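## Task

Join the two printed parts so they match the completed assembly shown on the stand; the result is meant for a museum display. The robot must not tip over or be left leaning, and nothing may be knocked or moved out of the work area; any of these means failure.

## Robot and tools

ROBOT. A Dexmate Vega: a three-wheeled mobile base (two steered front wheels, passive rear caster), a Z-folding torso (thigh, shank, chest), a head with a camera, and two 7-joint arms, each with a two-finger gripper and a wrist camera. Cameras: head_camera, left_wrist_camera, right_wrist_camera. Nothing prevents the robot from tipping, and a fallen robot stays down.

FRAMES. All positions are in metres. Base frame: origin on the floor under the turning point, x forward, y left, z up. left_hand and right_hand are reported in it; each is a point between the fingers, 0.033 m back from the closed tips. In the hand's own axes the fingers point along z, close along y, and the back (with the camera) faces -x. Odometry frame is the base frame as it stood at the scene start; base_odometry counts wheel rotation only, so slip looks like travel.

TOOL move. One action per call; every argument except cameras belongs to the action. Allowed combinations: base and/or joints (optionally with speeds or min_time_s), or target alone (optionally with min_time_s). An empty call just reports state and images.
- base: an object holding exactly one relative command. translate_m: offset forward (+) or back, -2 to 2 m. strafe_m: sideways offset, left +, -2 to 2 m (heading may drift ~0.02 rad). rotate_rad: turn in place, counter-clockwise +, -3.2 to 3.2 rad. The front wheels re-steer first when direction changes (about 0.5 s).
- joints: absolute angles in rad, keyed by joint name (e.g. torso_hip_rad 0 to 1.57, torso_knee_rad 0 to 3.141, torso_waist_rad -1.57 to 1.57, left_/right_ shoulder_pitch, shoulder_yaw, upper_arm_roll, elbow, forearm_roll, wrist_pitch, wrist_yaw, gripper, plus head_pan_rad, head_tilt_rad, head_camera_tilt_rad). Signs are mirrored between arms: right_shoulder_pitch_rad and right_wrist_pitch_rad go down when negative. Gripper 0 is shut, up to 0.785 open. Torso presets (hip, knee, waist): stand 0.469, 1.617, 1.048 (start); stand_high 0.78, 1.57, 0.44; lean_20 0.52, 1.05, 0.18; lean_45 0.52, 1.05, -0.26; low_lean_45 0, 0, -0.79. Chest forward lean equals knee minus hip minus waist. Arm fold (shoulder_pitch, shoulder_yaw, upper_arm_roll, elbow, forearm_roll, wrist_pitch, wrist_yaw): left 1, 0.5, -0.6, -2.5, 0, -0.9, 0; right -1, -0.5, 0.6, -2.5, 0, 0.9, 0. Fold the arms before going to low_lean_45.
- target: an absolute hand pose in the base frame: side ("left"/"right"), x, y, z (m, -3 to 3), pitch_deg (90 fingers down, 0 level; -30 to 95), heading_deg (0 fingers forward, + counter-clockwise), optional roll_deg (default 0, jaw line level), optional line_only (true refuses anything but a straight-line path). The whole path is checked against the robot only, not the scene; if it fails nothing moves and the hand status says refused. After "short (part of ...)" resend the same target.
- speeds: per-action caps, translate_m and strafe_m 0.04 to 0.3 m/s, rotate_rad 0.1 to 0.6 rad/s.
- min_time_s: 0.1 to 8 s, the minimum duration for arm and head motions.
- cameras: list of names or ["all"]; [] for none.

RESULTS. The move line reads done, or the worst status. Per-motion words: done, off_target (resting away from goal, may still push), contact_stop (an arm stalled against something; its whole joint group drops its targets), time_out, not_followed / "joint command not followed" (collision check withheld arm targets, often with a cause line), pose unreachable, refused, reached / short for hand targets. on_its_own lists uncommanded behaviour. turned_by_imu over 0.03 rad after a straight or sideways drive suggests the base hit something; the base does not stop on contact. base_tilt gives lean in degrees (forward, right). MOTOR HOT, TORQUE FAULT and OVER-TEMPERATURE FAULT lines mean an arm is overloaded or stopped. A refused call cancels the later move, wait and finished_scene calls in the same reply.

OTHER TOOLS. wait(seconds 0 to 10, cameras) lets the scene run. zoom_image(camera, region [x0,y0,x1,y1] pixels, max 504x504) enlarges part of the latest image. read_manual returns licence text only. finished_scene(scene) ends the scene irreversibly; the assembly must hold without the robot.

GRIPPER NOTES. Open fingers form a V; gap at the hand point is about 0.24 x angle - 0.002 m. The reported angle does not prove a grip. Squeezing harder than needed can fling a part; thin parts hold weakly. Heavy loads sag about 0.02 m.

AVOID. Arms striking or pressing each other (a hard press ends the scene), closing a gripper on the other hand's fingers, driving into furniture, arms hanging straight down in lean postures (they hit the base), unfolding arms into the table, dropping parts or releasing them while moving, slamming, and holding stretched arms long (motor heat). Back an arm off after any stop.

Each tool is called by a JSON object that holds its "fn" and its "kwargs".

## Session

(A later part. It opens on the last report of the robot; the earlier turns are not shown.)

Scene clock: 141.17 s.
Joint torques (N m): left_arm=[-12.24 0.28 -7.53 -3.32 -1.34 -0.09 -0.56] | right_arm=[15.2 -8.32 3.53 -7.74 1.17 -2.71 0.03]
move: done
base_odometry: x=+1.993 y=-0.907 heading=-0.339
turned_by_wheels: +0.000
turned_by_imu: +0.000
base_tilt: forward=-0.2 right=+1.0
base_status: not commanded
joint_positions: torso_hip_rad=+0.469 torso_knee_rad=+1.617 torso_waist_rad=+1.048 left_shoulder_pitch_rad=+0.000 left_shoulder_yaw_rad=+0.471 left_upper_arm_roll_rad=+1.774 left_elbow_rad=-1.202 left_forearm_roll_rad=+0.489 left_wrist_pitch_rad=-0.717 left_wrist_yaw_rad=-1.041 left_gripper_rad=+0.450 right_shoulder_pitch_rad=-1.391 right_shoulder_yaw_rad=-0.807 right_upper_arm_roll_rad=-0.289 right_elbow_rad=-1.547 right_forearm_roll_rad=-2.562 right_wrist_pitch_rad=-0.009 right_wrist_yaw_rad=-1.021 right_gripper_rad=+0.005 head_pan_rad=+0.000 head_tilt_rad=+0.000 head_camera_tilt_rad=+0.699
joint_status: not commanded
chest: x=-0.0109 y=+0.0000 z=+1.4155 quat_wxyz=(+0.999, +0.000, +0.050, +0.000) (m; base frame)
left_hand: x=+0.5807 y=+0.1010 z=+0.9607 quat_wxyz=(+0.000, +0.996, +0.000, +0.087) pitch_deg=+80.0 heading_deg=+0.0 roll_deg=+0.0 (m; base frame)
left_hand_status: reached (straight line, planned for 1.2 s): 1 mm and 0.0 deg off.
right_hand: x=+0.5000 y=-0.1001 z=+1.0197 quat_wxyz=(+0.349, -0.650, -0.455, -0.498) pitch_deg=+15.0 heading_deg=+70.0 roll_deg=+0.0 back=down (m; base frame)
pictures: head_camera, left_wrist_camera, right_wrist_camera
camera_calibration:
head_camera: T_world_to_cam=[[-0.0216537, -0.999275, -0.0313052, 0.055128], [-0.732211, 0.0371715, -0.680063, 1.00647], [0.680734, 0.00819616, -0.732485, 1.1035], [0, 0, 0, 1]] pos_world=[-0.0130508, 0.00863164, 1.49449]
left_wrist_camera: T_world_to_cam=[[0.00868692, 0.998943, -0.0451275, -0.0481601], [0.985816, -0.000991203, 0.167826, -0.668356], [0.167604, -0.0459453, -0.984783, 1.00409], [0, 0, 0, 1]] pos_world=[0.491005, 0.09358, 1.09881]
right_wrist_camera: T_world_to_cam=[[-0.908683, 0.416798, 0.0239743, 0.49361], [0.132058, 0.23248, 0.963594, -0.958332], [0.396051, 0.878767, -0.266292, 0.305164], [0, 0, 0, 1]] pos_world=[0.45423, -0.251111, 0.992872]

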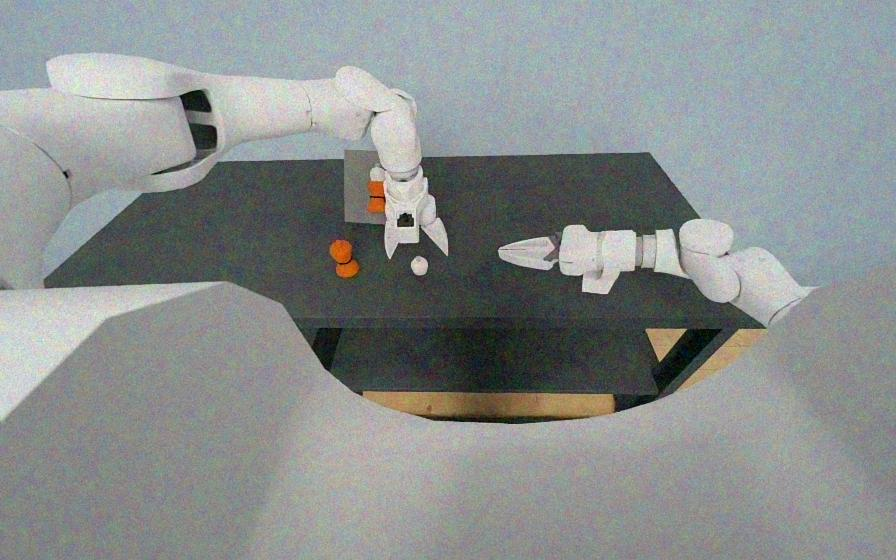

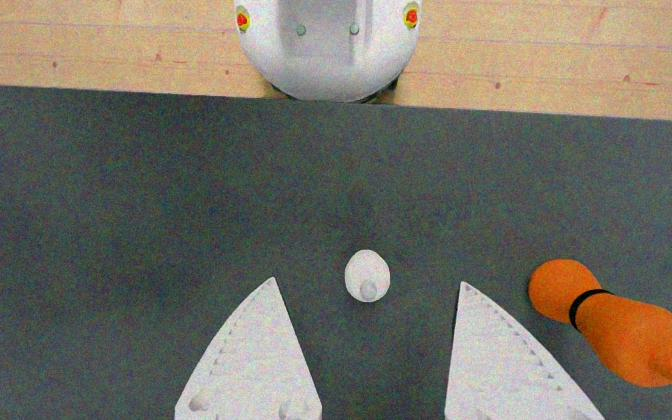

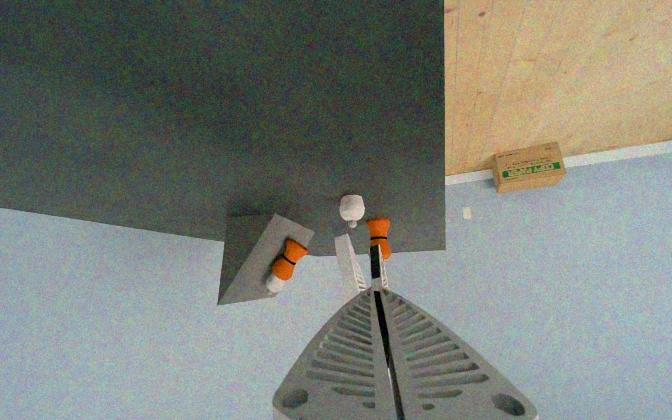

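{"fn": "move", "kwargs": {"target": {"side":"left","x":0.591,"y":0.102,"z":0.916,"pitch_deg":80,"heading_deg":0,"line_only":true}}}

{"fn": "move", "kwargs": {"joints": {"left_gripper_rad":0.2}, "min_time_s": 1, "cameras": ["all"]}}

{"fn": "zoom_image", "kwargs": {"camera": "left_wrist_camera", "region": [220, 180, 560, 420]}}

{"fn": "zoom_image", "kwargs": {"camera": "right_wrist_camera", "region": [280, 180, 450, 330]}}

Scene clock: 155.83 s.
Joint torques (N m): left_arm=[-15.08 -1.09 -5.48 1.15 -0.21 0.71 0.37] | right_arm=[16.15 -6.47 3.59 -7.84 0.93 -3.42 -0.2]
move: done
base_odometry: x=+1.993 y=-0.907 heading=-0.339
turned_by_wheels: +0.000
turned_by_imu: +0.001
base_tilt: forward=-0.3 right=+1.2
base_status: not commanded
joint_positions: torso_hip_rad=+0.469 torso_knee_rad=+1.617 torso_waist_rad=+1.048 left_shoulder_pitch_rad=+0.064 left_shoulder_yaw_rad=+0.384 left_upper_arm_roll_rad=+1.796 left_elbow_rad=-1.029 left_forearm_roll_rad=+0.583 left_wrist_pitch_rad=-0.751 left_wrist_yaw_rad=-0.919 left_gripper_rad=+0.450 right_shoulder_pitch_rad=-1.391 right_shoulder_yaw_rad=-0.807 right_upper_arm_roll_rad=-0.289 right_elbow_rad=-1.547 right_forearm_roll_rad=-2.562 right_wrist_pitch_rad=-0.009 right_wrist_yaw_rad=-1.021 right_gripper_rad=+0.005 head_pan_rad=+0.000 head_tilt_rad=+0.000 head_camera_tilt_rad=+0.699
joint_status: not commanded
chest: x=-0.0109 y=+0.0000 z=+1.4155 quat_wxyz=(+0.999, +0.000, +0.050, +0.000) (m; base frame)
left_hand: x=+0.5909 y=+0.1019 z=+0.9172 quat_wxyz=(+0.000, +0.996, +0.000, +0.087) pitch_deg=+80.0 heading_deg=+0.0 roll_deg=+0.0 (m; base frame)
left_hand_status: reached (straight line, planned for 0.9 s): 1 mm and 0.0 deg off.
right_hand: x=+0.5000 y=-0.1001 z=+1.0197 quat_wxyz=(+0.349, -0.650, -0.455, -0.498) pitch_deg=+15.0 heading_deg=+70.0 roll_deg=+0.0 back=down (m; base frame)
pictures: none

Scene clock: 156.60 s.
Joint torques (N m): left_arm=[-13.39 -2.64 -5.07 0.97 -0.65 0.46 0.58] | right_arm=[14.28 -7.17 4.77 -7.29 1.52 -2.21 -0.18]
move: done
base_odometry: x=+1.993 y=-0.907 heading=-0.339
turned_by_wheels: +0.000
turned_by_imu: +0.000
base_tilt: forward=-0.2 right=+1.2
base_status: not commanded
joint_positions: torso_hip_rad=+0.469 torso_knee_rad=+1.617 torso_waist_rad=+1.048 left_shoulder_pitch_rad=+0.065 left_shoulder_yaw_rad=+0.382 left_upper_arm_roll_rad=+1.797 left_elbow_rad=-1.025 left_forearm_roll_rad=+0.585 left_wrist_pitch_rad=-0.751 left_wrist_yaw_rad=-0.916 left_gripper_rad=+0.200 right_shoulder_pitch_rad=-1.391 right_shoulder_yaw_rad=-0.807 right_upper_arm_roll_rad=-0.289 right_elbow_rad=-1.547 right_forearm_roll_rad=-2.562 right_wrist_pitch_rad=-0.009 right_wrist_yaw_rad=-1.021 right_gripper_rad=+0.005 head_pan_rad=+0.000 head_tilt_rad=+0.000 head_camera_tilt_rad=+0.699
joint_status: all done
chest: x=-0.0109 y=+0.0000 z=+1.4155 quat_wxyz=(+0.999, +0.000, +0.050, +0.000) (m; base frame)
left_hand: x=+0.5910 y=+0.1020 z=+0.9163 quat_wxyz=(+0.000, +0.996, +0.000, +0.087) pitch_deg=+80.0 heading_deg=+0.0 roll_deg=+0.0 (m; base frame)
right_hand: x=+0.5000 y=-0.1001 z=+1.0197 quat_wxyz=(+0.349, -0.650, -0.455, -0.498) pitch_deg=+15.0 heading_deg=+70.0 roll_deg=+0.0 back=down (m; base frame)
pictures: head_camera, left_wrist_camera, right_wrist_camera
camera_calibration:
head_camera: T_world_to_cam=[[-0.0216537, -0.999275, -0.0313052, 0.055128], [-0.732211, 0.0371715, -0.680063, 1.00647], [0.680734, 0.00819616, -0.732485, 1.1035], [0, 0, 0, 1]] pos_world=[-0.0130508, 0.00863164, 1.49449]
left_wrist_camera: T_world_to_cam=[[0.00858904, 0.998944, -0.0451446, -0.0510899], [0.985817, -0.000891973, 0.167821, -0.671045], [0.167603, -0.0459457, -0.984783, 0.958584], [0, 0, 0, 1]] pos_world=[0.501305, 0.0944802, 1.05431]
right_wrist_camera: T_world_to_cam=[[-0.908683, 0.416798, 0.0239743, 0.49361], [0.132058, 0.23248, 0.963594, -0.958332], [0.396051, 0.878767, -0.266292, 0.305164], [0, 0, 0, 1]] pos_world=[0.45423, -0.251111, 0.992872]

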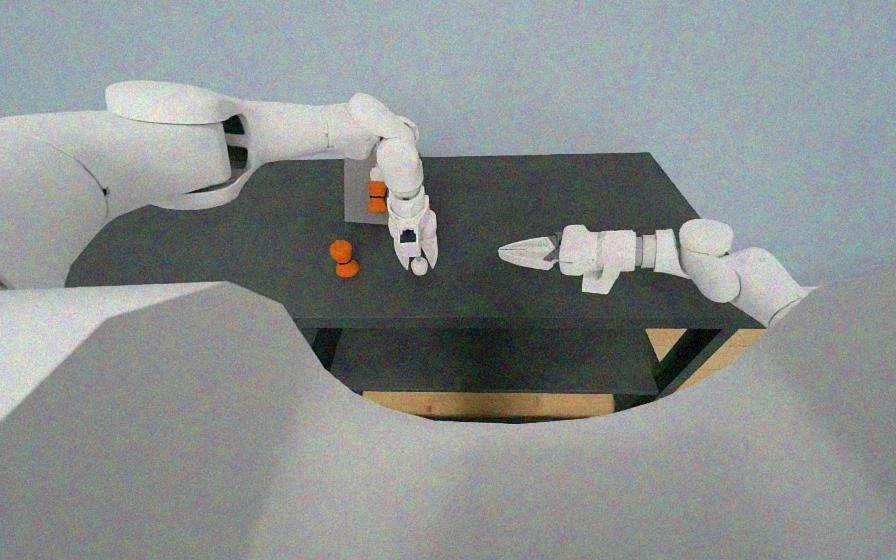

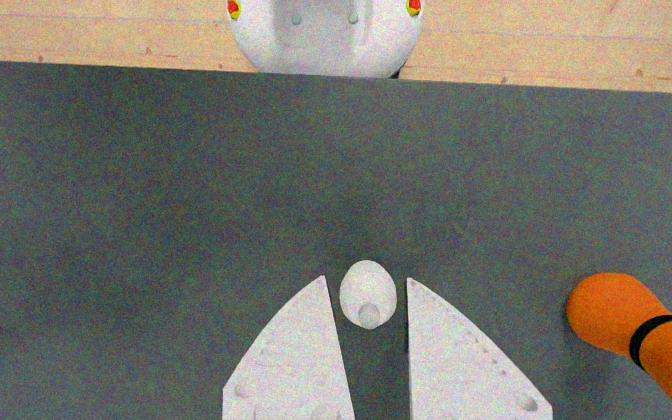

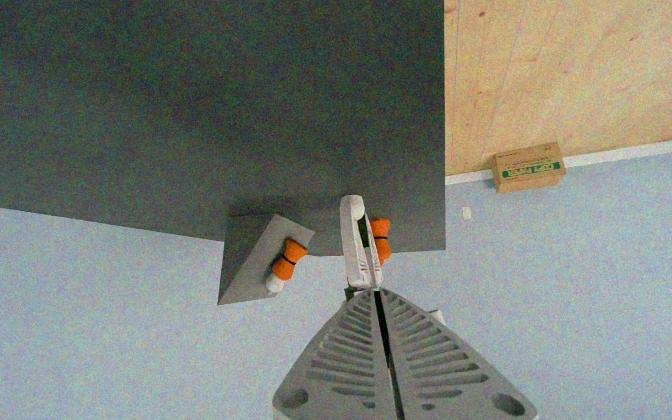

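Scaled by 1.482 from the camera's 672x420 image, which has a finer 960x600 frame.

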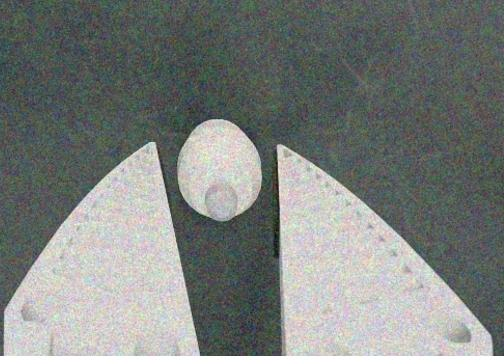

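Scaled by 2.965 from the camera's 672x420 image, which has a finer 960x600 frame.

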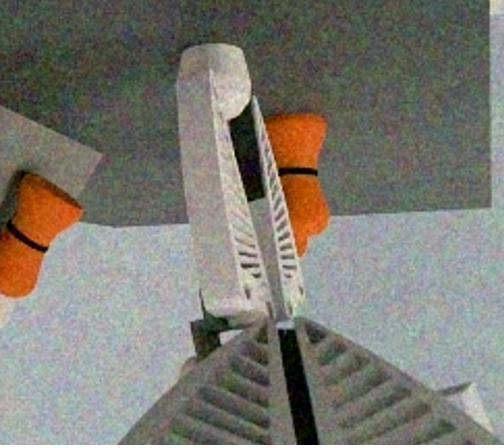

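{"fn": "move", "kwargs": {"joints": {"left_gripper_rad":0.09}, "min_time_s": 1.5}}

{"fn": "move", "kwargs": {"target": {"side":"left","x":0.585,"y":0.102,"z":1.02,"pitch_deg":80,"heading_deg":0,"line_only":true}, "min_time_s": 2, "cameras": ["all"]}}

{"fn": "zoom_image", "kwargs": {"camera": "left_wrist_camera", "region": [320, 180, 660, 420]}}

{"fn": "zoom_image", "kwargs": {"camera": "right_wrist_camera", "region": [300, 180, 450, 330]}}

Scene clock: 185.73 s.
Joint torques (N m): left_arm=[-14.75 0.07 -6.84 1.23 -0.59 0.19 -0.21] | right_arm=[16.02 -6.37 3.07 -6.53 0.87 -2.64 -0.25]
move: done
base_odometry: x=+1.993 y=-0.907 heading=-0.339
turned_by_wheels: +0.000
turned_by_imu: +0.000
base_tilt: forward=-0.2 right=+1.3
base_status: not commanded
joint_positions: torso_hip_rad=+0.469 torso_knee_rad=+1.617 torso_waist_rad=+1.048 left_shoulder_pitch_rad=+0.065 left_shoulder_yaw_rad=+0.381 left_upper_arm_roll_rad=+1.797 left_elbow_rad=-1.024 left_forearm_roll_rad=+0.586 left_wrist_pitch_rad=-0.751 left_wrist_yaw_rad=-0.916 left_gripper_rad=+0.090 right_shoulder_pitch_rad=-1.391 right_shoulder_yaw_rad=-0.807 right_upper_arm_roll_rad=-0.289 right_elbow_rad=-1.547 right_forearm_roll_rad=-2.562 right_wrist_pitch_rad=-0.009 right_wrist_yaw_rad=-1.021 right_gripper_rad=+0.005 head_pan_rad=+0.000 head_tilt_rad=+0.000 head_camera_tilt_rad=+0.699
joint_status: all done
chest: x=-0.0109 y=+0.0000 z=+1.4155 quat_wxyz=(+0.999, +0.000, +0.050, +0.000) (m; base frame)
left_hand: x=+0.5911 y=+0.1020 z=+0.9161 quat_wxyz=(+0.000, +0.996, +0.000, +0.087) pitch_deg=+80.0 heading_deg=+0.0 roll_deg=+0.0 (m; base frame)
right_hand: x=+0.5000 y=-0.1001 z=+1.0197 quat_wxyz=(+0.349, -0.650, -0.455, -0.498) pitch_deg=+15.0 heading_deg=+70.0 roll_deg=+0.0 back=down (m; base frame)
pictures: none

Scene clock: 188.70 s.
Joint torques (N m): left_arm=[-22.99 2.89 -15.23 -2.3 -0.67 1.5 -0.03] | right_arm=[15.05 -7.21 3.61 -6.73 0.68 -2.21 -0.12]
move: done
base_odometry: x=+1.993 y=-0.907 heading=-0.339
turned_by_wheels: +0.000
turned_by_imu: +0.000
base_tilt: forward=-0.3 right=+1.1
base_status: not commanded
joint_positions: torso_hip_rad=+0.469 torso_knee_rad=+1.617 torso_waist_rad=+1.048 left_shoulder_pitch_rad=-0.080 left_shoulder_yaw_rad=+0.495 left_upper_arm_roll_rad=+1.744 left_elbow_rad=-1.230 left_forearm_roll_rad=+0.383 left_wrist_pitch_rad=-0.761 left_wrist_yaw_rad=-1.142 left_gripper_rad=+0.090 right_shoulder_pitch_rad=-1.391 right_shoulder_yaw_rad=-0.807 right_upper_arm_roll_rad=-0.289 right_elbow_rad=-1.547 right_forearm_roll_rad=-2.562 right_wrist_pitch_rad=-0.009 right_wrist_yaw_rad=-1.021 right_gripper_rad=+0.005 head_pan_rad=+0.000 head_tilt_rad=+0.000 head_camera_tilt_rad=+0.699
joint_status: not commanded
chest: x=-0.0109 y=+0.0000 z=+1.4155 quat_wxyz=(+0.999, +0.000, +0.050, +0.000) (m; base frame)
left_hand: x=+0.5850 y=+0.1021 z=+1.0173 quat_wxyz=(+0.000, +0.996, +0.000, +0.087) pitch_deg=+80.0 heading_deg=+0.1 roll_deg=+0.1 (m; base frame)
left_hand_status: reached (straight line, planned for 2.0 s): 3 mm and 0.0 deg off.
right_hand: x=+0.5000 y=-0.1001 z=+1.0197 quat_wxyz=(+0.349, -0.650, -0.455, -0.498) pitch_deg=+15.0 heading_deg=+70.0 roll_deg=+0.0 back=down (m; base frame)
pictures: head_camera, left_wrist_camera, right_wrist_camera
camera_calibration:
head_camera: T_world_to_cam=[[-0.0216537, -0.999275, -0.0313052, 0.055128], [-0.732211, 0.0371715, -0.680063, 1.00647], [0.680734, 0.00819616, -0.732485, 1.1035], [0, 0, 0, 1]] pos_world=[-0.0130508, 0.00863164, 1.49449]
left_wrist_camera: T_world_to_cam=[[0.00828716, 0.998962, -0.0447948, -0.0468296], [0.985954, -0.000690074, 0.167015, -0.681356], [0.166811, -0.0455497, -0.984936, 1.05967], [0, 0, 0, 1]] pos_world=[0.49541, 0.0945784, 1.15541]
right_wrist_camera: T_world_to_cam=[[-0.908683, 0.416798, 0.0239743, 0.49361], [0.132058, 0.23248, 0.963594, -0.958332], [0.396051, 0.878767, -0.266292, 0.305164], [0, 0, 0, 1]] pos_world=[0.45423, -0.251111, 0.992872]

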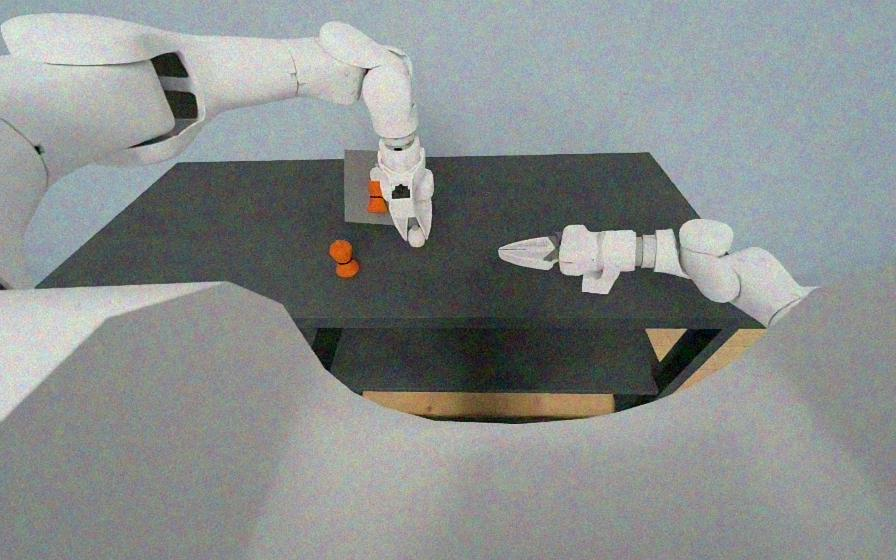

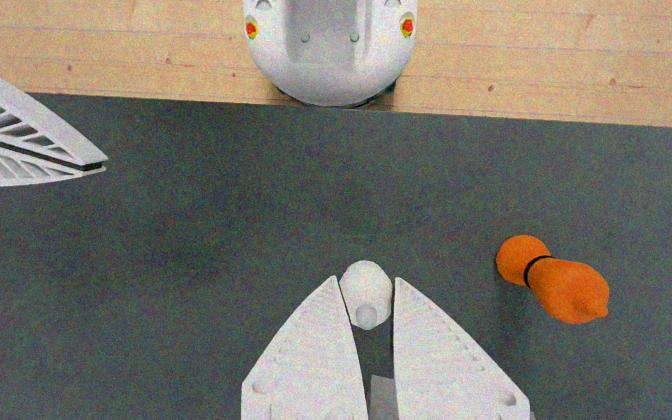

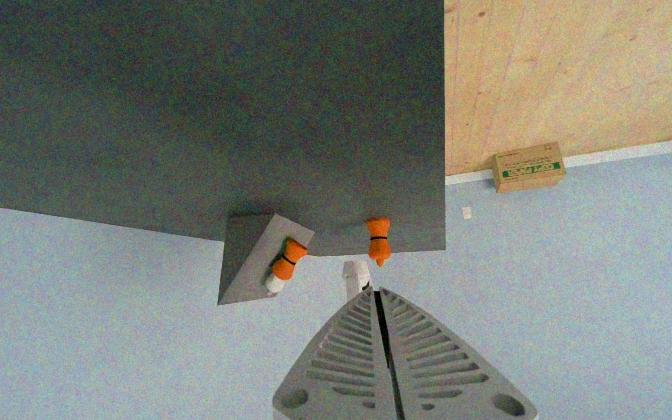

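Scaled by 1.482 from the camera's 672x420 image, which has a finer 960x600 frame.

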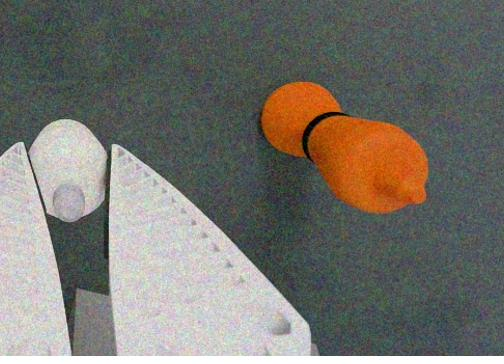

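Scaled by 3.360 from the camera's 672x420 image, which has a finer 960x600 frame.

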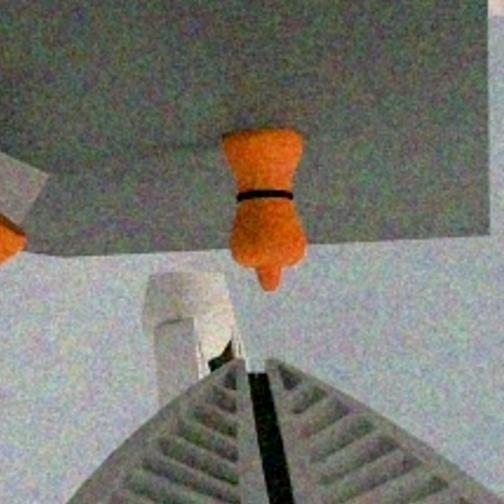

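{"fn": "move", "kwargs": {"target": {"side":"left","x":0.585,"y":0.102,"z":1.05,"pitch_deg":80,"heading_deg":0,"line_only":true}}}

{"fn": "move", "kwargs": {"target": {"side":"left","x":0.603,"y":0.288,"z":1.045,"pitch_deg":80,"heading_deg":0,"line_only":true}}}

{"fn": "wait", "kwargs": {"seconds": 0.5, "cameras": ["all"]}}

{"fn": "zoom_image", "kwargs": {"camera": "right_wrist_camera", "region": [300, 150, 450, 300]}}

{"fn": "zoom_image", "kwargs": {"camera": "left_wrist_camera", "region": [250, 200, 450, 400]}}

Scene clock: 231.53 s.
Joint torques (N m): left_arm=[-24.39 1.82 -14.7 -1.52 -1.49 0.27 -0.33] | right_arm=[15.08 -8.02 2.24 -5.94 0.91 -3.24 -0.11]
move: done
base_odometry: x=+1.993 y=-0.907 heading=-0.339
turned_by_wheels: +0.000
turned_by_imu: +0.001
base_tilt: forward=-0.3 right=+1.2
base_status: not commanded
joint_positions: torso_hip_rad=+0.469 torso_knee_rad=+1.617 torso_waist_rad=+1.048 left_shoulder_pitch_rad=-0.124 left_shoulder_yaw_rad=+0.507 left_upper_arm_roll_rad=+1.732 left_elbow_rad=-1.248 left_forearm_roll_rad=+0.321 left_wrist_pitch_rad=-0.776 left_wrist_yaw_rad=-1.198 left_gripper_rad=+0.090 right_shoulder_pitch_rad=-1.391 right_shoulder_yaw_rad=-0.807 right_upper_arm_roll_rad=-0.289 right_elbow_rad=-1.547 right_forearm_roll_rad=-2.562 right_wrist_pitch_rad=-0.009 right_wrist_yaw_rad=-1.021 right_gripper_rad=+0.005 head_pan_rad=+0.000 head_tilt_rad=+0.000 head_camera_tilt_rad=+0.699
joint_status: not commanded
chest: x=-0.0109 y=+0.0000 z=+1.4155 quat_wxyz=(+0.999, +0.000, +0.050, +0.000) (m; base frame)
left_hand: x=+0.5848 y=+0.1022 z=+1.0472 quat_wxyz=(+0.000, +0.996, +0.000, +0.087) pitch_deg=+80.0 heading_deg=+0.2 roll_deg=+0.1 (m; base frame)
left_hand_status: reached (straight line, planned for 0.5 s): 3 mm and 0.0 deg off.
right_hand: x=+0.5000 y=-0.1001 z=+1.0197 quat_wxyz=(+0.349, -0.650, -0.455, -0.498) pitch_deg=+15.0 heading_deg=+70.0 roll_deg=+0.0 back=down (m; base frame)
pictures: none

Scene clock: 234.60 s.
Joint torques (N m): left_arm=[-15.44 3.34 -13.22 0.93 -0.88 -1.46 0.29] | right_arm=[16.19 -7.77 4.02 -6.96 1.26 -1.96 -0.24]
move: done
base_odometry: x=+1.993 y=-0.907 heading=-0.339
turned_by_wheels: +0.000
turned_by_imu: +0.000
base_tilt: forward=-0.3 right=+0.9
base_status: not commanded
joint_positions: torso_hip_rad=+0.469 torso_knee_rad=+1.617 torso_waist_rad=+1.048 left_shoulder_pitch_rad=-0.130 left_shoulder_yaw_rad=+0.757 left_upper_arm_roll_rad=+1.703 left_elbow_rad=-1.061 left_forearm_roll_rad=+0.648 left_wrist_pitch_rad=-1.174 left_wrist_yaw_rad=-0.863 left_gripper_rad=+0.090 right_shoulder_pitch_rad=-1.391 right_shoulder_yaw_rad=-0.807 right_upper_arm_roll_rad=-0.289 right_elbow_rad=-1.547 right_forearm_roll_rad=-2.562 right_wrist_pitch_rad=-0.009 right_wrist_yaw_rad=-1.021 right_gripper_rad=+0.005 head_pan_rad=+0.000 head_tilt_rad=+0.000 head_camera_tilt_rad=+0.699
joint_status: not commanded
chest: x=-0.0109 y=+0.0000 z=+1.4155 quat_wxyz=(+0.999, +0.000, +0.050, +0.000) (m; base frame)
left_hand: x=+0.6031 y=+0.2861 z=+1.0450 quat_wxyz=(+0.000, +0.996, +0.000, +0.087) pitch_deg=+80.0 heading_deg=+0.1 roll_deg=+0.1 (m; base frame)
left_hand_status: reached (straight line, planned for 1.7 s): 2 mm and 0.0 deg off.
right_hand: x=+0.5000 y=-0.1001 z=+1.0197 quat_wxyz=(+0.349, -0.650, -0.455, -0.498) pitch_deg=+15.0 heading_deg=+70.0 roll_deg=+0.0 back=down (m; base frame)
pictures: none

Scene clock: 235.10 s.
Joint torques (N m): left_arm=[-12.32 2.6 -14.81 1.14 -0.08 0.05 0.42] | right_arm=[16.07 -8.89 3.69 -5.98 0.6 -3.23 -0.23]
base_odometry: x=+1.993 y=-0.907 heading=-0.339
turned_by_wheels: +0.000
turned_by_imu: +0.000
base_tilt: forward=-0.3 right=+1.3
base_status: not commanded
joint_positions: torso_hip_rad=+0.469 torso_knee_rad=+1.617 torso_waist_rad=+1.048 left_shoulder_pitch_rad=-0.130 left_shoulder_yaw_rad=+0.758 left_upper_arm_roll_rad=+1.703 left_elbow_rad=-1.059 left_forearm_roll_rad=+0.651 left_wrist_pitch_rad=-1.177 left_wrist_yaw_rad=-0.860 left_gripper_rad=+0.090 right_shoulder_pitch_rad=-1.391 right_shoulder_yaw_rad=-0.807 right_upper_arm_roll_rad=-0.289 right_elbow_rad=-1.547 right_forearm_roll_rad=-2.562 right_wrist_pitch_rad=-0.009 right_wrist_yaw_rad=-1.021 right_gripper_rad=+0.005 head_pan_rad=+0.000 head_tilt_rad=+0.000 head_camera_tilt_rad=+0.699
joint_status: not commanded
chest: x=-0.0109 y=+0.0000 z=+1.4155 quat_wxyz=(+0.999, +0.000, +0.050, +0.000) (m; base frame)
left_hand: x=+0.6029 y=+0.2875 z=+1.0449 quat_wxyz=(+0.000, +0.996, +0.000, +0.087) pitch_deg=+80.0 heading_deg=+0.1 roll_deg=+0.1 (m; base frame)
left_hand_status: reached (straight line, planned for 1.7 s): 1 mm and 0.0 deg off.
right_hand: x=+0.5000 y=-0.1001 z=+1.0197 quat_wxyz=(+0.349, -0.650, -0.455, -0.498) pitch_deg=+15.0 heading_deg=+70.0 roll_deg=+0.0 back=down (m; base frame)
wait: 0.50 s; at rest by 0.27 s
pictures: head_camera, left_wrist_camera, right_wrist_camera
camera_calibration:
head_camera: T_world_to_cam=[[-0.0216537, -0.999275, -0.0313052, 0.055128], [-0.732211, 0.0371715, -0.680063, 1.00647], [0.680734, 0.00819616, -0.732485, 1.1035], [0, 0, 0, 1]] pos_world=[-0.0130508, 0.00863164, 1.49449]
left_wrist_camera: T_world_to_cam=[[0.00881133, 0.998961, -0.0447026, -0.231326], [0.985847, -0.00119386, 0.167641, -0.704028], [0.167414, -0.0455471, -0.984834, 1.09188], [0, 0, 0, 1]] pos_world=[0.513306, 0.279977, 1.18301]
right_wrist_camera: T_world_to_cam=[[-0.908683, 0.416798, 0.0239743, 0.49361], [0.132058, 0.23248, 0.963594, -0.958332], [0.396051, 0.878767, -0.266292, 0.305164], [0, 0, 0, 1]] pos_world=[0.45423, -0.251111, 0.992872]

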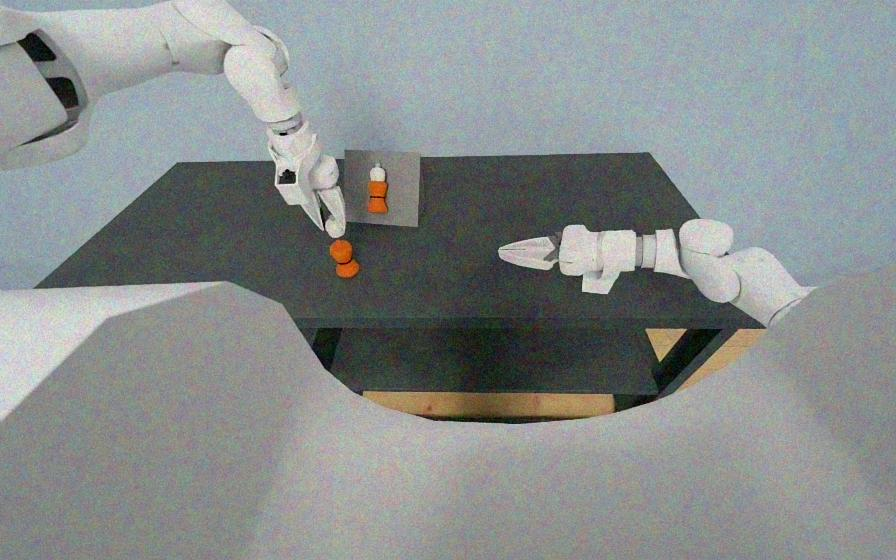

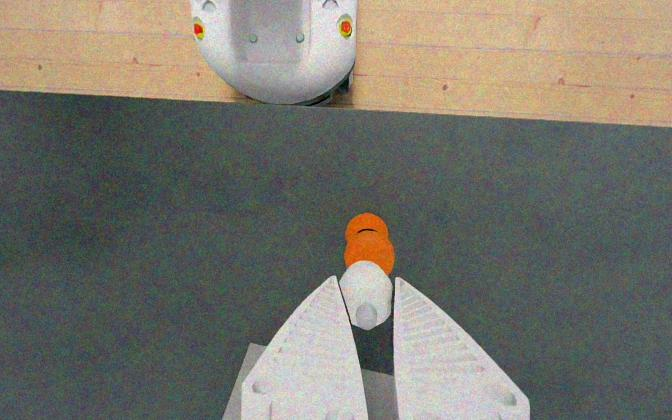

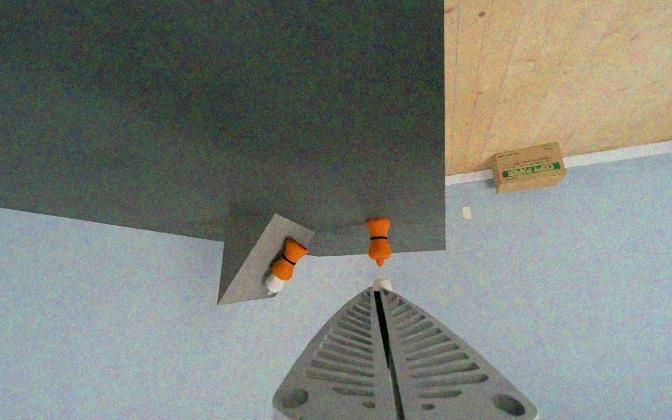

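Scaled by 3.360 from the camera's 672x420 image, which has a finer 960x600 frame.

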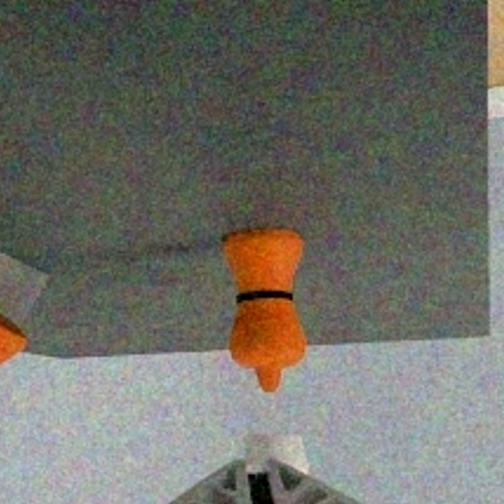

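Scaled by 2.520 from the camera's 672x420 image, which has a finer 960x600 frame.

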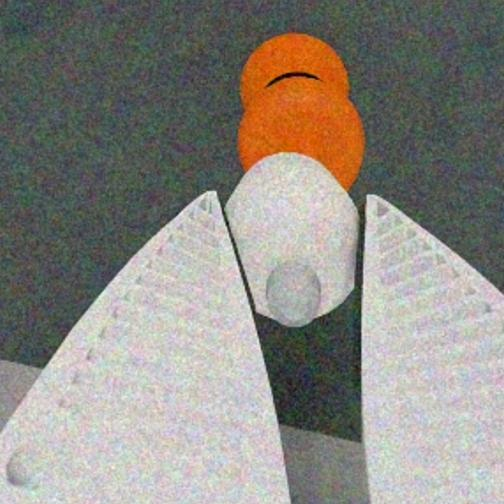

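{"fn": "zoom_image", "kwargs": {"camera": "head_camera", "region": [290, 190, 390, 290]}}

{"fn": "move", "kwargs": {"target": {"side":"left","x":0.605,"y":0.294,"z":1.03,"pitch_deg":80,"heading_deg":0,"line_only":true}}}

{"fn": "wait", "kwargs": {"seconds": 0.5, "cameras": ["all"]}}

{"fn": "zoom_image", "kwargs": {"camera": "right_wrist_camera", "region": [340, 210, 420, 290]}}

{"fn": "zoom_image", "kwargs": {"camera": "left_wrist_camera", "region": [300, 200, 440, 340]}}

{"fn": "zoom_image", "kwargs": {"camera": "head_camera", "region": [290, 190, 390, 290]}}

Scaled by 5.040 from the camera's 896x560 image, which has a finer 960x600 frame.

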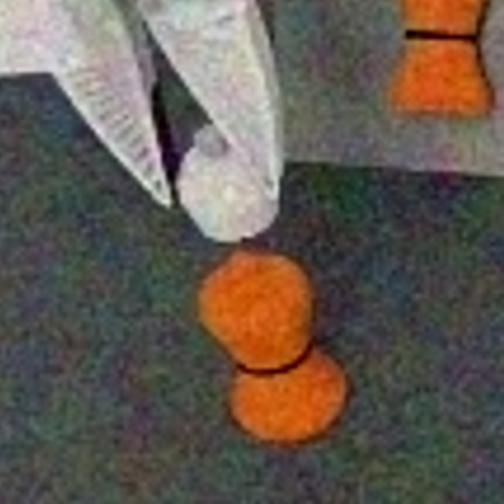

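Scene clock: 260.37 s.
Joint torques (N m): left_arm=[-14.48 -0.7 -13.64 1.43 0.01 -0.7 0.53] | right_arm=[15.33 -7.08 4.14 -7.23 0.97 -3.44 -0.32]
move: done
base_odometry: x=+1.993 y=-0.907 heading=-0.339
turned_by_wheels: +0.000
turned_by_imu: +0.001
base_tilt: forward=-0.3 right=+1.1
base_status: not commanded
joint_positions: torso_hip_rad=+0.469 torso_knee_rad=+1.617 torso_waist_rad=+1.048 left_shoulder_pitch_rad=-0.104 left_shoulder_yaw_rad=+0.751 left_upper_arm_roll_rad=+1.693 left_elbow_rad=-1.032 left_forearm_roll_rad=+0.720 left_wrist_pitch_rad=-1.180 left_wrist_yaw_rad=-0.798 left_gripper_rad=+0.090 right_shoulder_pitch_rad=-1.391 right_shoulder_yaw_rad=-0.807 right_upper_arm_roll_rad=-0.289 right_elbow_rad=-1.547 right_forearm_roll_rad=-2.562 right_wrist_pitch_rad=-0.009 right_wrist_yaw_rad=-1.021 right_gripper_rad=+0.005 head_pan_rad=+0.000 head_tilt_rad=+0.000 head_camera_tilt_rad=+0.699
joint_status: not commanded
chest: x=-0.0109 y=+0.0000 z=+1.4155 quat_wxyz=(+0.999, +0.000, +0.050, +0.000) (m; base frame)
left_hand: x=+0.6048 y=+0.2938 z=+1.0309 quat_wxyz=(+0.000, +0.996, +0.000, +0.087) pitch_deg=+80.0 heading_deg=+0.2 roll_deg=+0.2 (m; base frame)
left_hand_status: reached (straight line, planned for 0.6 s): 1 mm and 0.0 deg off.
right_hand: x=+0.5000 y=-0.1001 z=+1.0197 quat_wxyz=(+0.349, -0.650, -0.455, -0.498) pitch_deg=+15.0 heading_deg=+70.0 roll_deg=+0.0 back=down (m; base frame)
pictures: none

Scene clock: 260.87 s.
Joint torques (N m): left_arm=[-14.19 -2.85 -12.45 -0.46 -0.62 -1.01 0.63] | right_arm=[16.97 -9.47 4.97 -7.41 0.69 -2.66 -0.02]
base_odometry: x=+1.993 y=-0.907 heading=-0.339
turned_by_wheels: +0.000
turned_by_imu: +0.000
base_tilt: forward=-0.3 right=+1.3
base_status: not commanded
joint_positions: torso_hip_rad=+0.469 torso_knee_rad=+1.617 torso_waist_rad=+1.048 left_shoulder_pitch_rad=-0.103 left_shoulder_yaw_rad=+0.751 left_upper_arm_roll_rad=+1.693 left_elbow_rad=-1.031 left_forearm_roll_rad=+0.723 left_wrist_pitch_rad=-1.180 left_wrist_yaw_rad=-0.795 left_gripper_rad=+0.090 right_shoulder_pitch_rad=-1.391 right_shoulder_yaw_rad=-0.807 right_upper_arm_roll_rad=-0.289 right_elbow_rad=-1.547 right_forearm_roll_rad=-2.562 right_wrist_pitch_rad=-0.009 right_wrist_yaw_rad=-1.021 right_gripper_rad=+0.005 head_pan_rad=+0.000 head_tilt_rad=+0.000 head_camera_tilt_rad=+0.699
joint_status: not commanded
chest: x=-0.0109 y=+0.0000 z=+1.4155 quat_wxyz=(+0.999, +0.000, +0.050, +0.000) (m; base frame)
left_hand: x=+0.6049 y=+0.2940 z=+1.0302 quat_wxyz=(+0.000, +0.996, +0.000, +0.087) pitch_deg=+80.0 heading_deg=+0.2 roll_deg=+0.2 (m; base frame)
left_hand_status: reached (straight line, planned for 0.6 s): 0 mm and 0.0 deg off.
right_hand: x=+0.5000 y=-0.1001 z=+1.0197 quat_wxyz=(+0.349, -0.650, -0.455, -0.498) pitch_deg=+15.0 heading_deg=+70.0 roll_deg=+0.0 back=down (m; base frame)
wait: 0.50 s; at rest by 0.27 s
pictures: head_camera, left_wrist_camera, right_wrist_camera
camera_calibration:
head_camera: T_world_to_cam=[[-0.0216537, -0.999275, -0.0313052, 0.055128], [-0.732211, 0.0371715, -0.680063, 1.00647], [0.680734, 0.00819616, -0.732485, 1.1035], [0, 0, 0, 1]] pos_world=[-0.0130508, 0.00863164, 1.49449]
left_wrist_camera: T_world_to_cam=[[0.00858722, 0.998966, -0.0446363, -0.238456], [0.985869, -0.000989574, 0.167517, -0.703353], [0.167299, -0.045444, -0.984858, 1.07744], [0, 0, 0, 1]] pos_world=[0.515207, 0.286477, 1.16831]
right_wrist_camera: T_world_to_cam=[[-0.908683, 0.416798, 0.0239743, 0.49361], [0.132058, 0.23248, 0.963594, -0.958332], [0.396051, 0.878767, -0.266292, 0.305164], [0, 0, 0, 1]] pos_world=[0.45423, -0.251111, 0.992872]

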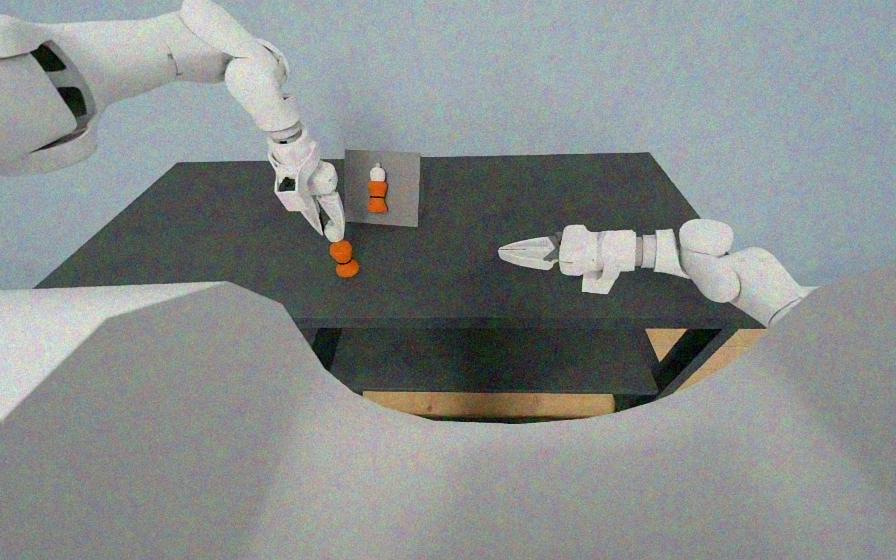

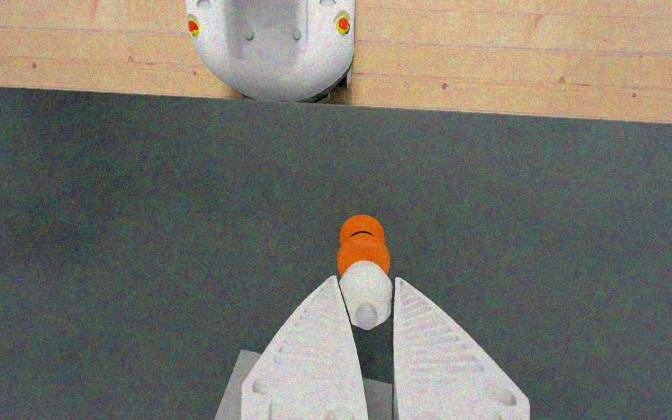

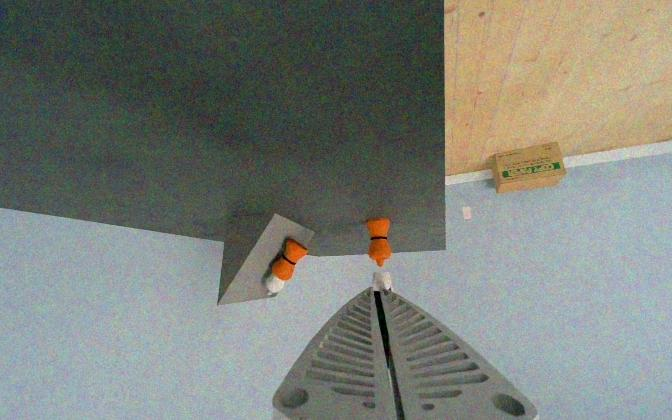

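Scaled by 6.300 from the camera's 672x420 image, which has a finer 960x600 frame.

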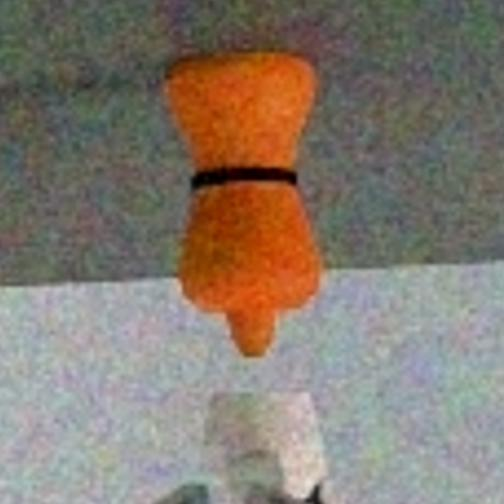

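Scaled by 3.600 from the camera's 672x420 image, which has a finer 960x600 frame.

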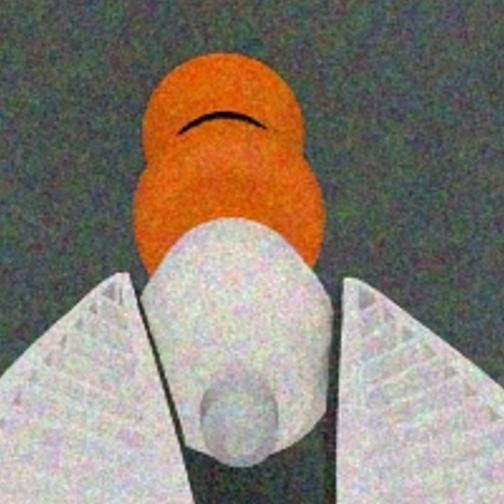

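Scaled by 5.040 from the camera's 896x560 image, which has a finer 960x600 frame.

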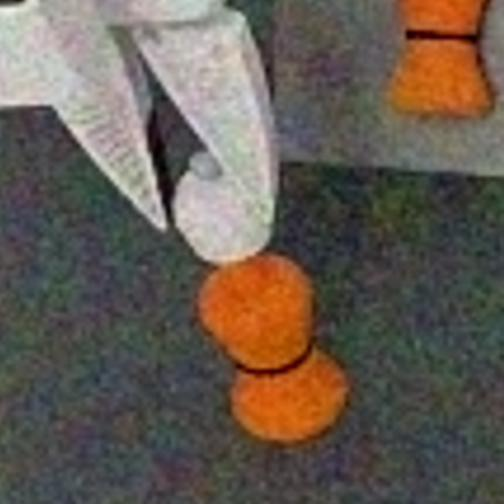

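{"fn": "move", "kwargs": {"target": {"side":"left","x":0.6078,"y":0.2952,"z":1.022,"pitch_deg":80,"heading_deg":0,"line_only":true}}}

{"fn": "wait", "kwargs": {"seconds": 0.5, "cameras": ["all"]}}

{"fn": "zoom_image", "kwargs": {"camera": "right_wrist_camera", "region": [340, 210, 420, 290]}}

{"fn": "zoom_image", "kwargs": {"camera": "left_wrist_camera", "region": [300, 200, 440, 340]}}

{"fn": "zoom_image", "kwargs": {"camera": "head_camera", "region": [290, 190, 390, 290]}}

Scene clock: 288.97 s.
Joint torques (N m): left_arm=[-13.01 0.08 -13.45 2.83 -1.09 0.48 0.23] | right_arm=[18.3 -8.13 2.85 -6.13 0.88 -3.02 0.22]
move: done
base_odometry: x=+1.993 y=-0.907 heading=-0.339
turned_by_wheels: +0.000
turned_by_imu: +0.001
base_tilt: forward=-0.2 right=+1.3
base_status: not commanded
joint_positions: torso_hip_rad=+0.469 torso_knee_rad=+1.617 torso_waist_rad=+1.048 left_shoulder_pitch_rad=-0.090 left_shoulder_yaw_rad=+0.736 left_upper_arm_roll_rad=+1.690 left_elbow_rad=-1.004 left_forearm_roll_rad=+0.760 left_wrist_pitch_rad=-1.182 left_wrist_yaw_rad=-0.758 left_gripper_rad=+0.090 right_shoulder_pitch_rad=-1.391 right_shoulder_yaw_rad=-0.807 right_upper_arm_roll_rad=-0.289 right_elbow_rad=-1.547 right_forearm_roll_rad=-2.562 right_wrist_pitch_rad=-0.009 right_wrist_yaw_rad=-1.021 right_gripper_rad=+0.005 head_pan_rad=+0.000 head_tilt_rad=+0.000 head_camera_tilt_rad=+0.699
joint_status: not commanded
chest: x=-0.0109 y=+0.0000 z=+1.4155 quat_wxyz=(+0.999, +0.000, +0.050, +0.000) (m; base frame)
left_hand: x=+0.6074 y=+0.2952 z=+1.0228 quat_wxyz=(+0.000, +0.996, +0.000, +0.087) pitch_deg=+80.0 heading_deg=+0.2 roll_deg=+0.2 (m; base frame)
left_hand_status: reached (straight line, planned for 0.4 s): 1 mm and 0.0 deg off.
right_hand: x=+0.5000 y=-0.1001 z=+1.0197 quat_wxyz=(+0.349, -0.650, -0.455, -0.498) pitch_deg=+15.0 heading_deg=+70.0 roll_deg=+0.0 back=down (m; base frame)
pictures: none

Scene clock: 289.47 s.
Joint torques (N m): left_arm=[-12.98 0.53 -17.77 0.4 -1.07 0.48 0.26] | right_arm=[15 -7.2 4.26 -5.96 0.94 -2.79 0.14]
base_odometry: x=+1.993 y=-0.907 heading=-0.339
turned_by_wheels: +0.000
turned_by_imu: +0.000
base_tilt: forward=-0.4 right=+1.1
base_status: not commanded
joint_positions: torso_hip_rad=+0.469 torso_knee_rad=+1.617 torso_waist_rad=+1.048 left_shoulder_pitch_rad=-0.089 left_shoulder_yaw_rad=+0.735 left_upper_arm_roll_rad=+1.690 left_elbow_rad=-1.002 left_forearm_roll_rad=+0.763 left_wrist_pitch_rad=-1.183 left_wrist_yaw_rad=-0.755 left_gripper_rad=+0.090 right_shoulder_pitch_rad=-1.391 right_shoulder_yaw_rad=-0.807 right_upper_arm_roll_rad=-0.289 right_elbow_rad=-1.547 right_forearm_roll_rad=-2.562 right_wrist_pitch_rad=-0.009 right_wrist_yaw_rad=-1.021 right_gripper_rad=+0.005 head_pan_rad=+0.000 head_tilt_rad=+0.000 head_camera_tilt_rad=+0.699
joint_status: not commanded
chest: x=-0.0109 y=+0.0000 z=+1.4155 quat_wxyz=(+0.999, +0.000, +0.050, +0.000) (m; base frame)
left_hand: x=+0.6076 y=+0.2953 z=+1.0222 quat_wxyz=(+0.000, +0.996, +0.000, +0.087) pitch_deg=+80.0 heading_deg=+0.2 roll_deg=+0.2 (m; base frame)
left_hand_status: reached (straight line, planned for 0.4 s): 0 mm and 0.0 deg off.
right_hand: x=+0.5000 y=-0.1001 z=+1.0197 quat_wxyz=(+0.349, -0.650, -0.455, -0.498) pitch_deg=+15.0 heading_deg=+70.0 roll_deg=+0.0 back=down (m; base frame)
wait: 0.50 s; at rest by 0.27 s
pictures: head_camera, left_wrist_camera, right_wrist_camera
camera_calibration:
head_camera: T_world_to_cam=[[-0.0216537, -0.999275, -0.0313052, 0.055128], [-0.732211, 0.0371715, -0.680063, 1.00647], [0.680734, 0.00819616, -0.732485, 1.1035], [0, 0, 0, 1]] pos_world=[-0.0130508, 0.00863164, 1.49449]
left_wrist_camera: T_world_to_cam=[[0.00858722, 0.998966, -0.0446363, -0.240136], [0.985869, -0.000989574, 0.167517, -0.704772], [0.167299, -0.045444, -0.984858, 1.06915], [0, 0, 0, 1]] pos_world=[0.518007, 0.287777, 1.16031]
right_wrist_camera: T_world_to_cam=[[-0.908683, 0.416798, 0.0239743, 0.49361], [0.132058, 0.23248, 0.963594, -0.958332], [0.396051, 0.878767, -0.266292, 0.305164], [0, 0, 0, 1]] pos_world=[0.45423, -0.251111, 0.992872]

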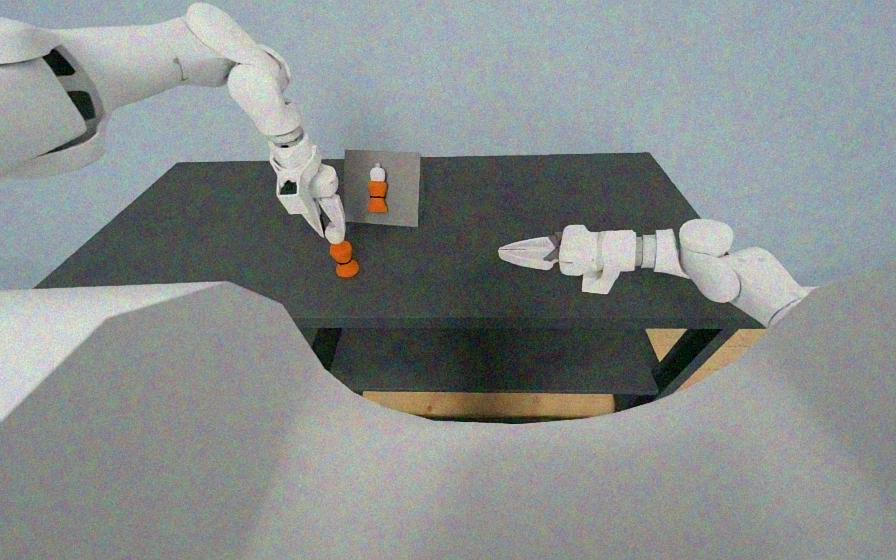

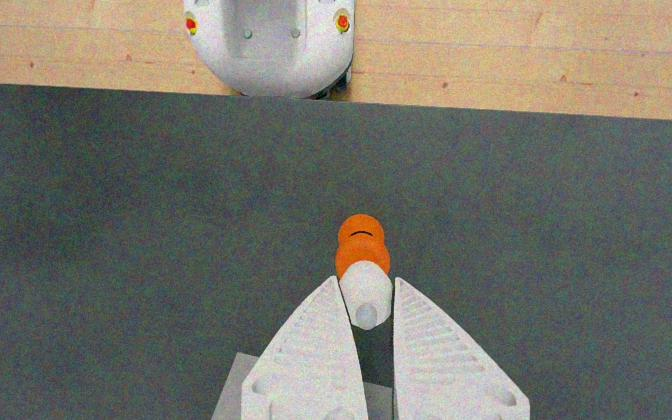

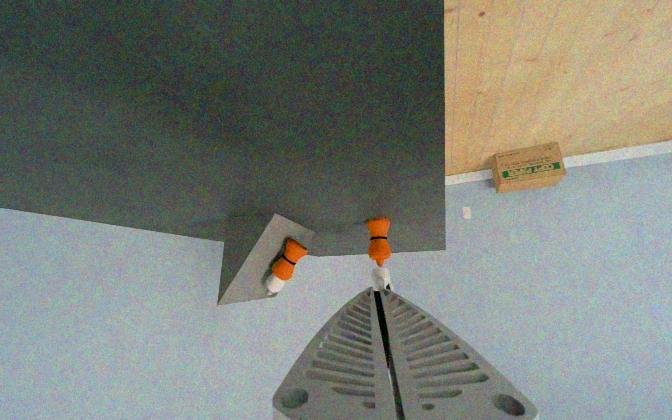

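Scaled by 6.300 from the camera's 672x420 image, which has a finer 960x600 frame.

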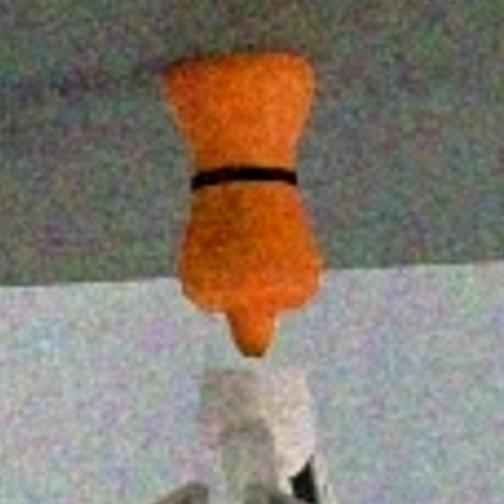

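Scaled by 3.600 from the camera's 672x420 image, which has a finer 960x600 frame.

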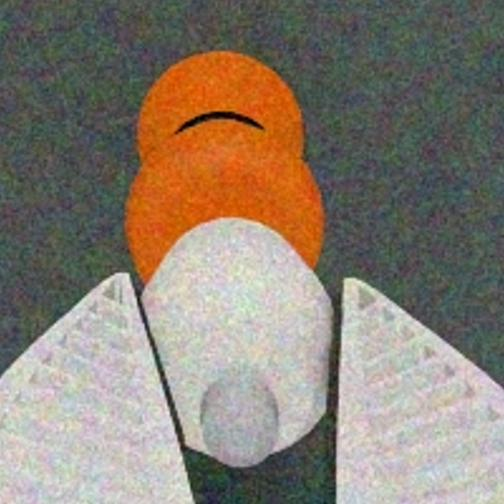

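Scaled by 5.040 from the camera's 896x560 image, which has a finer 960x600 frame.

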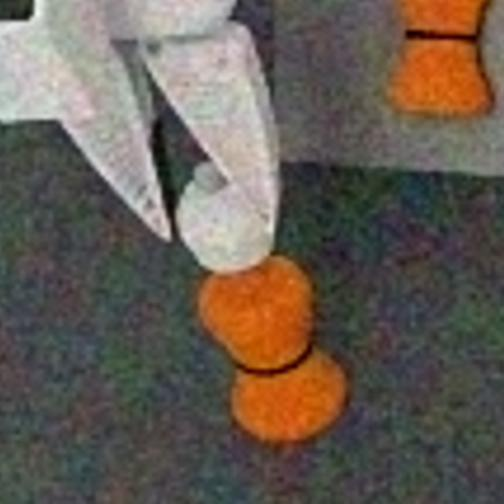

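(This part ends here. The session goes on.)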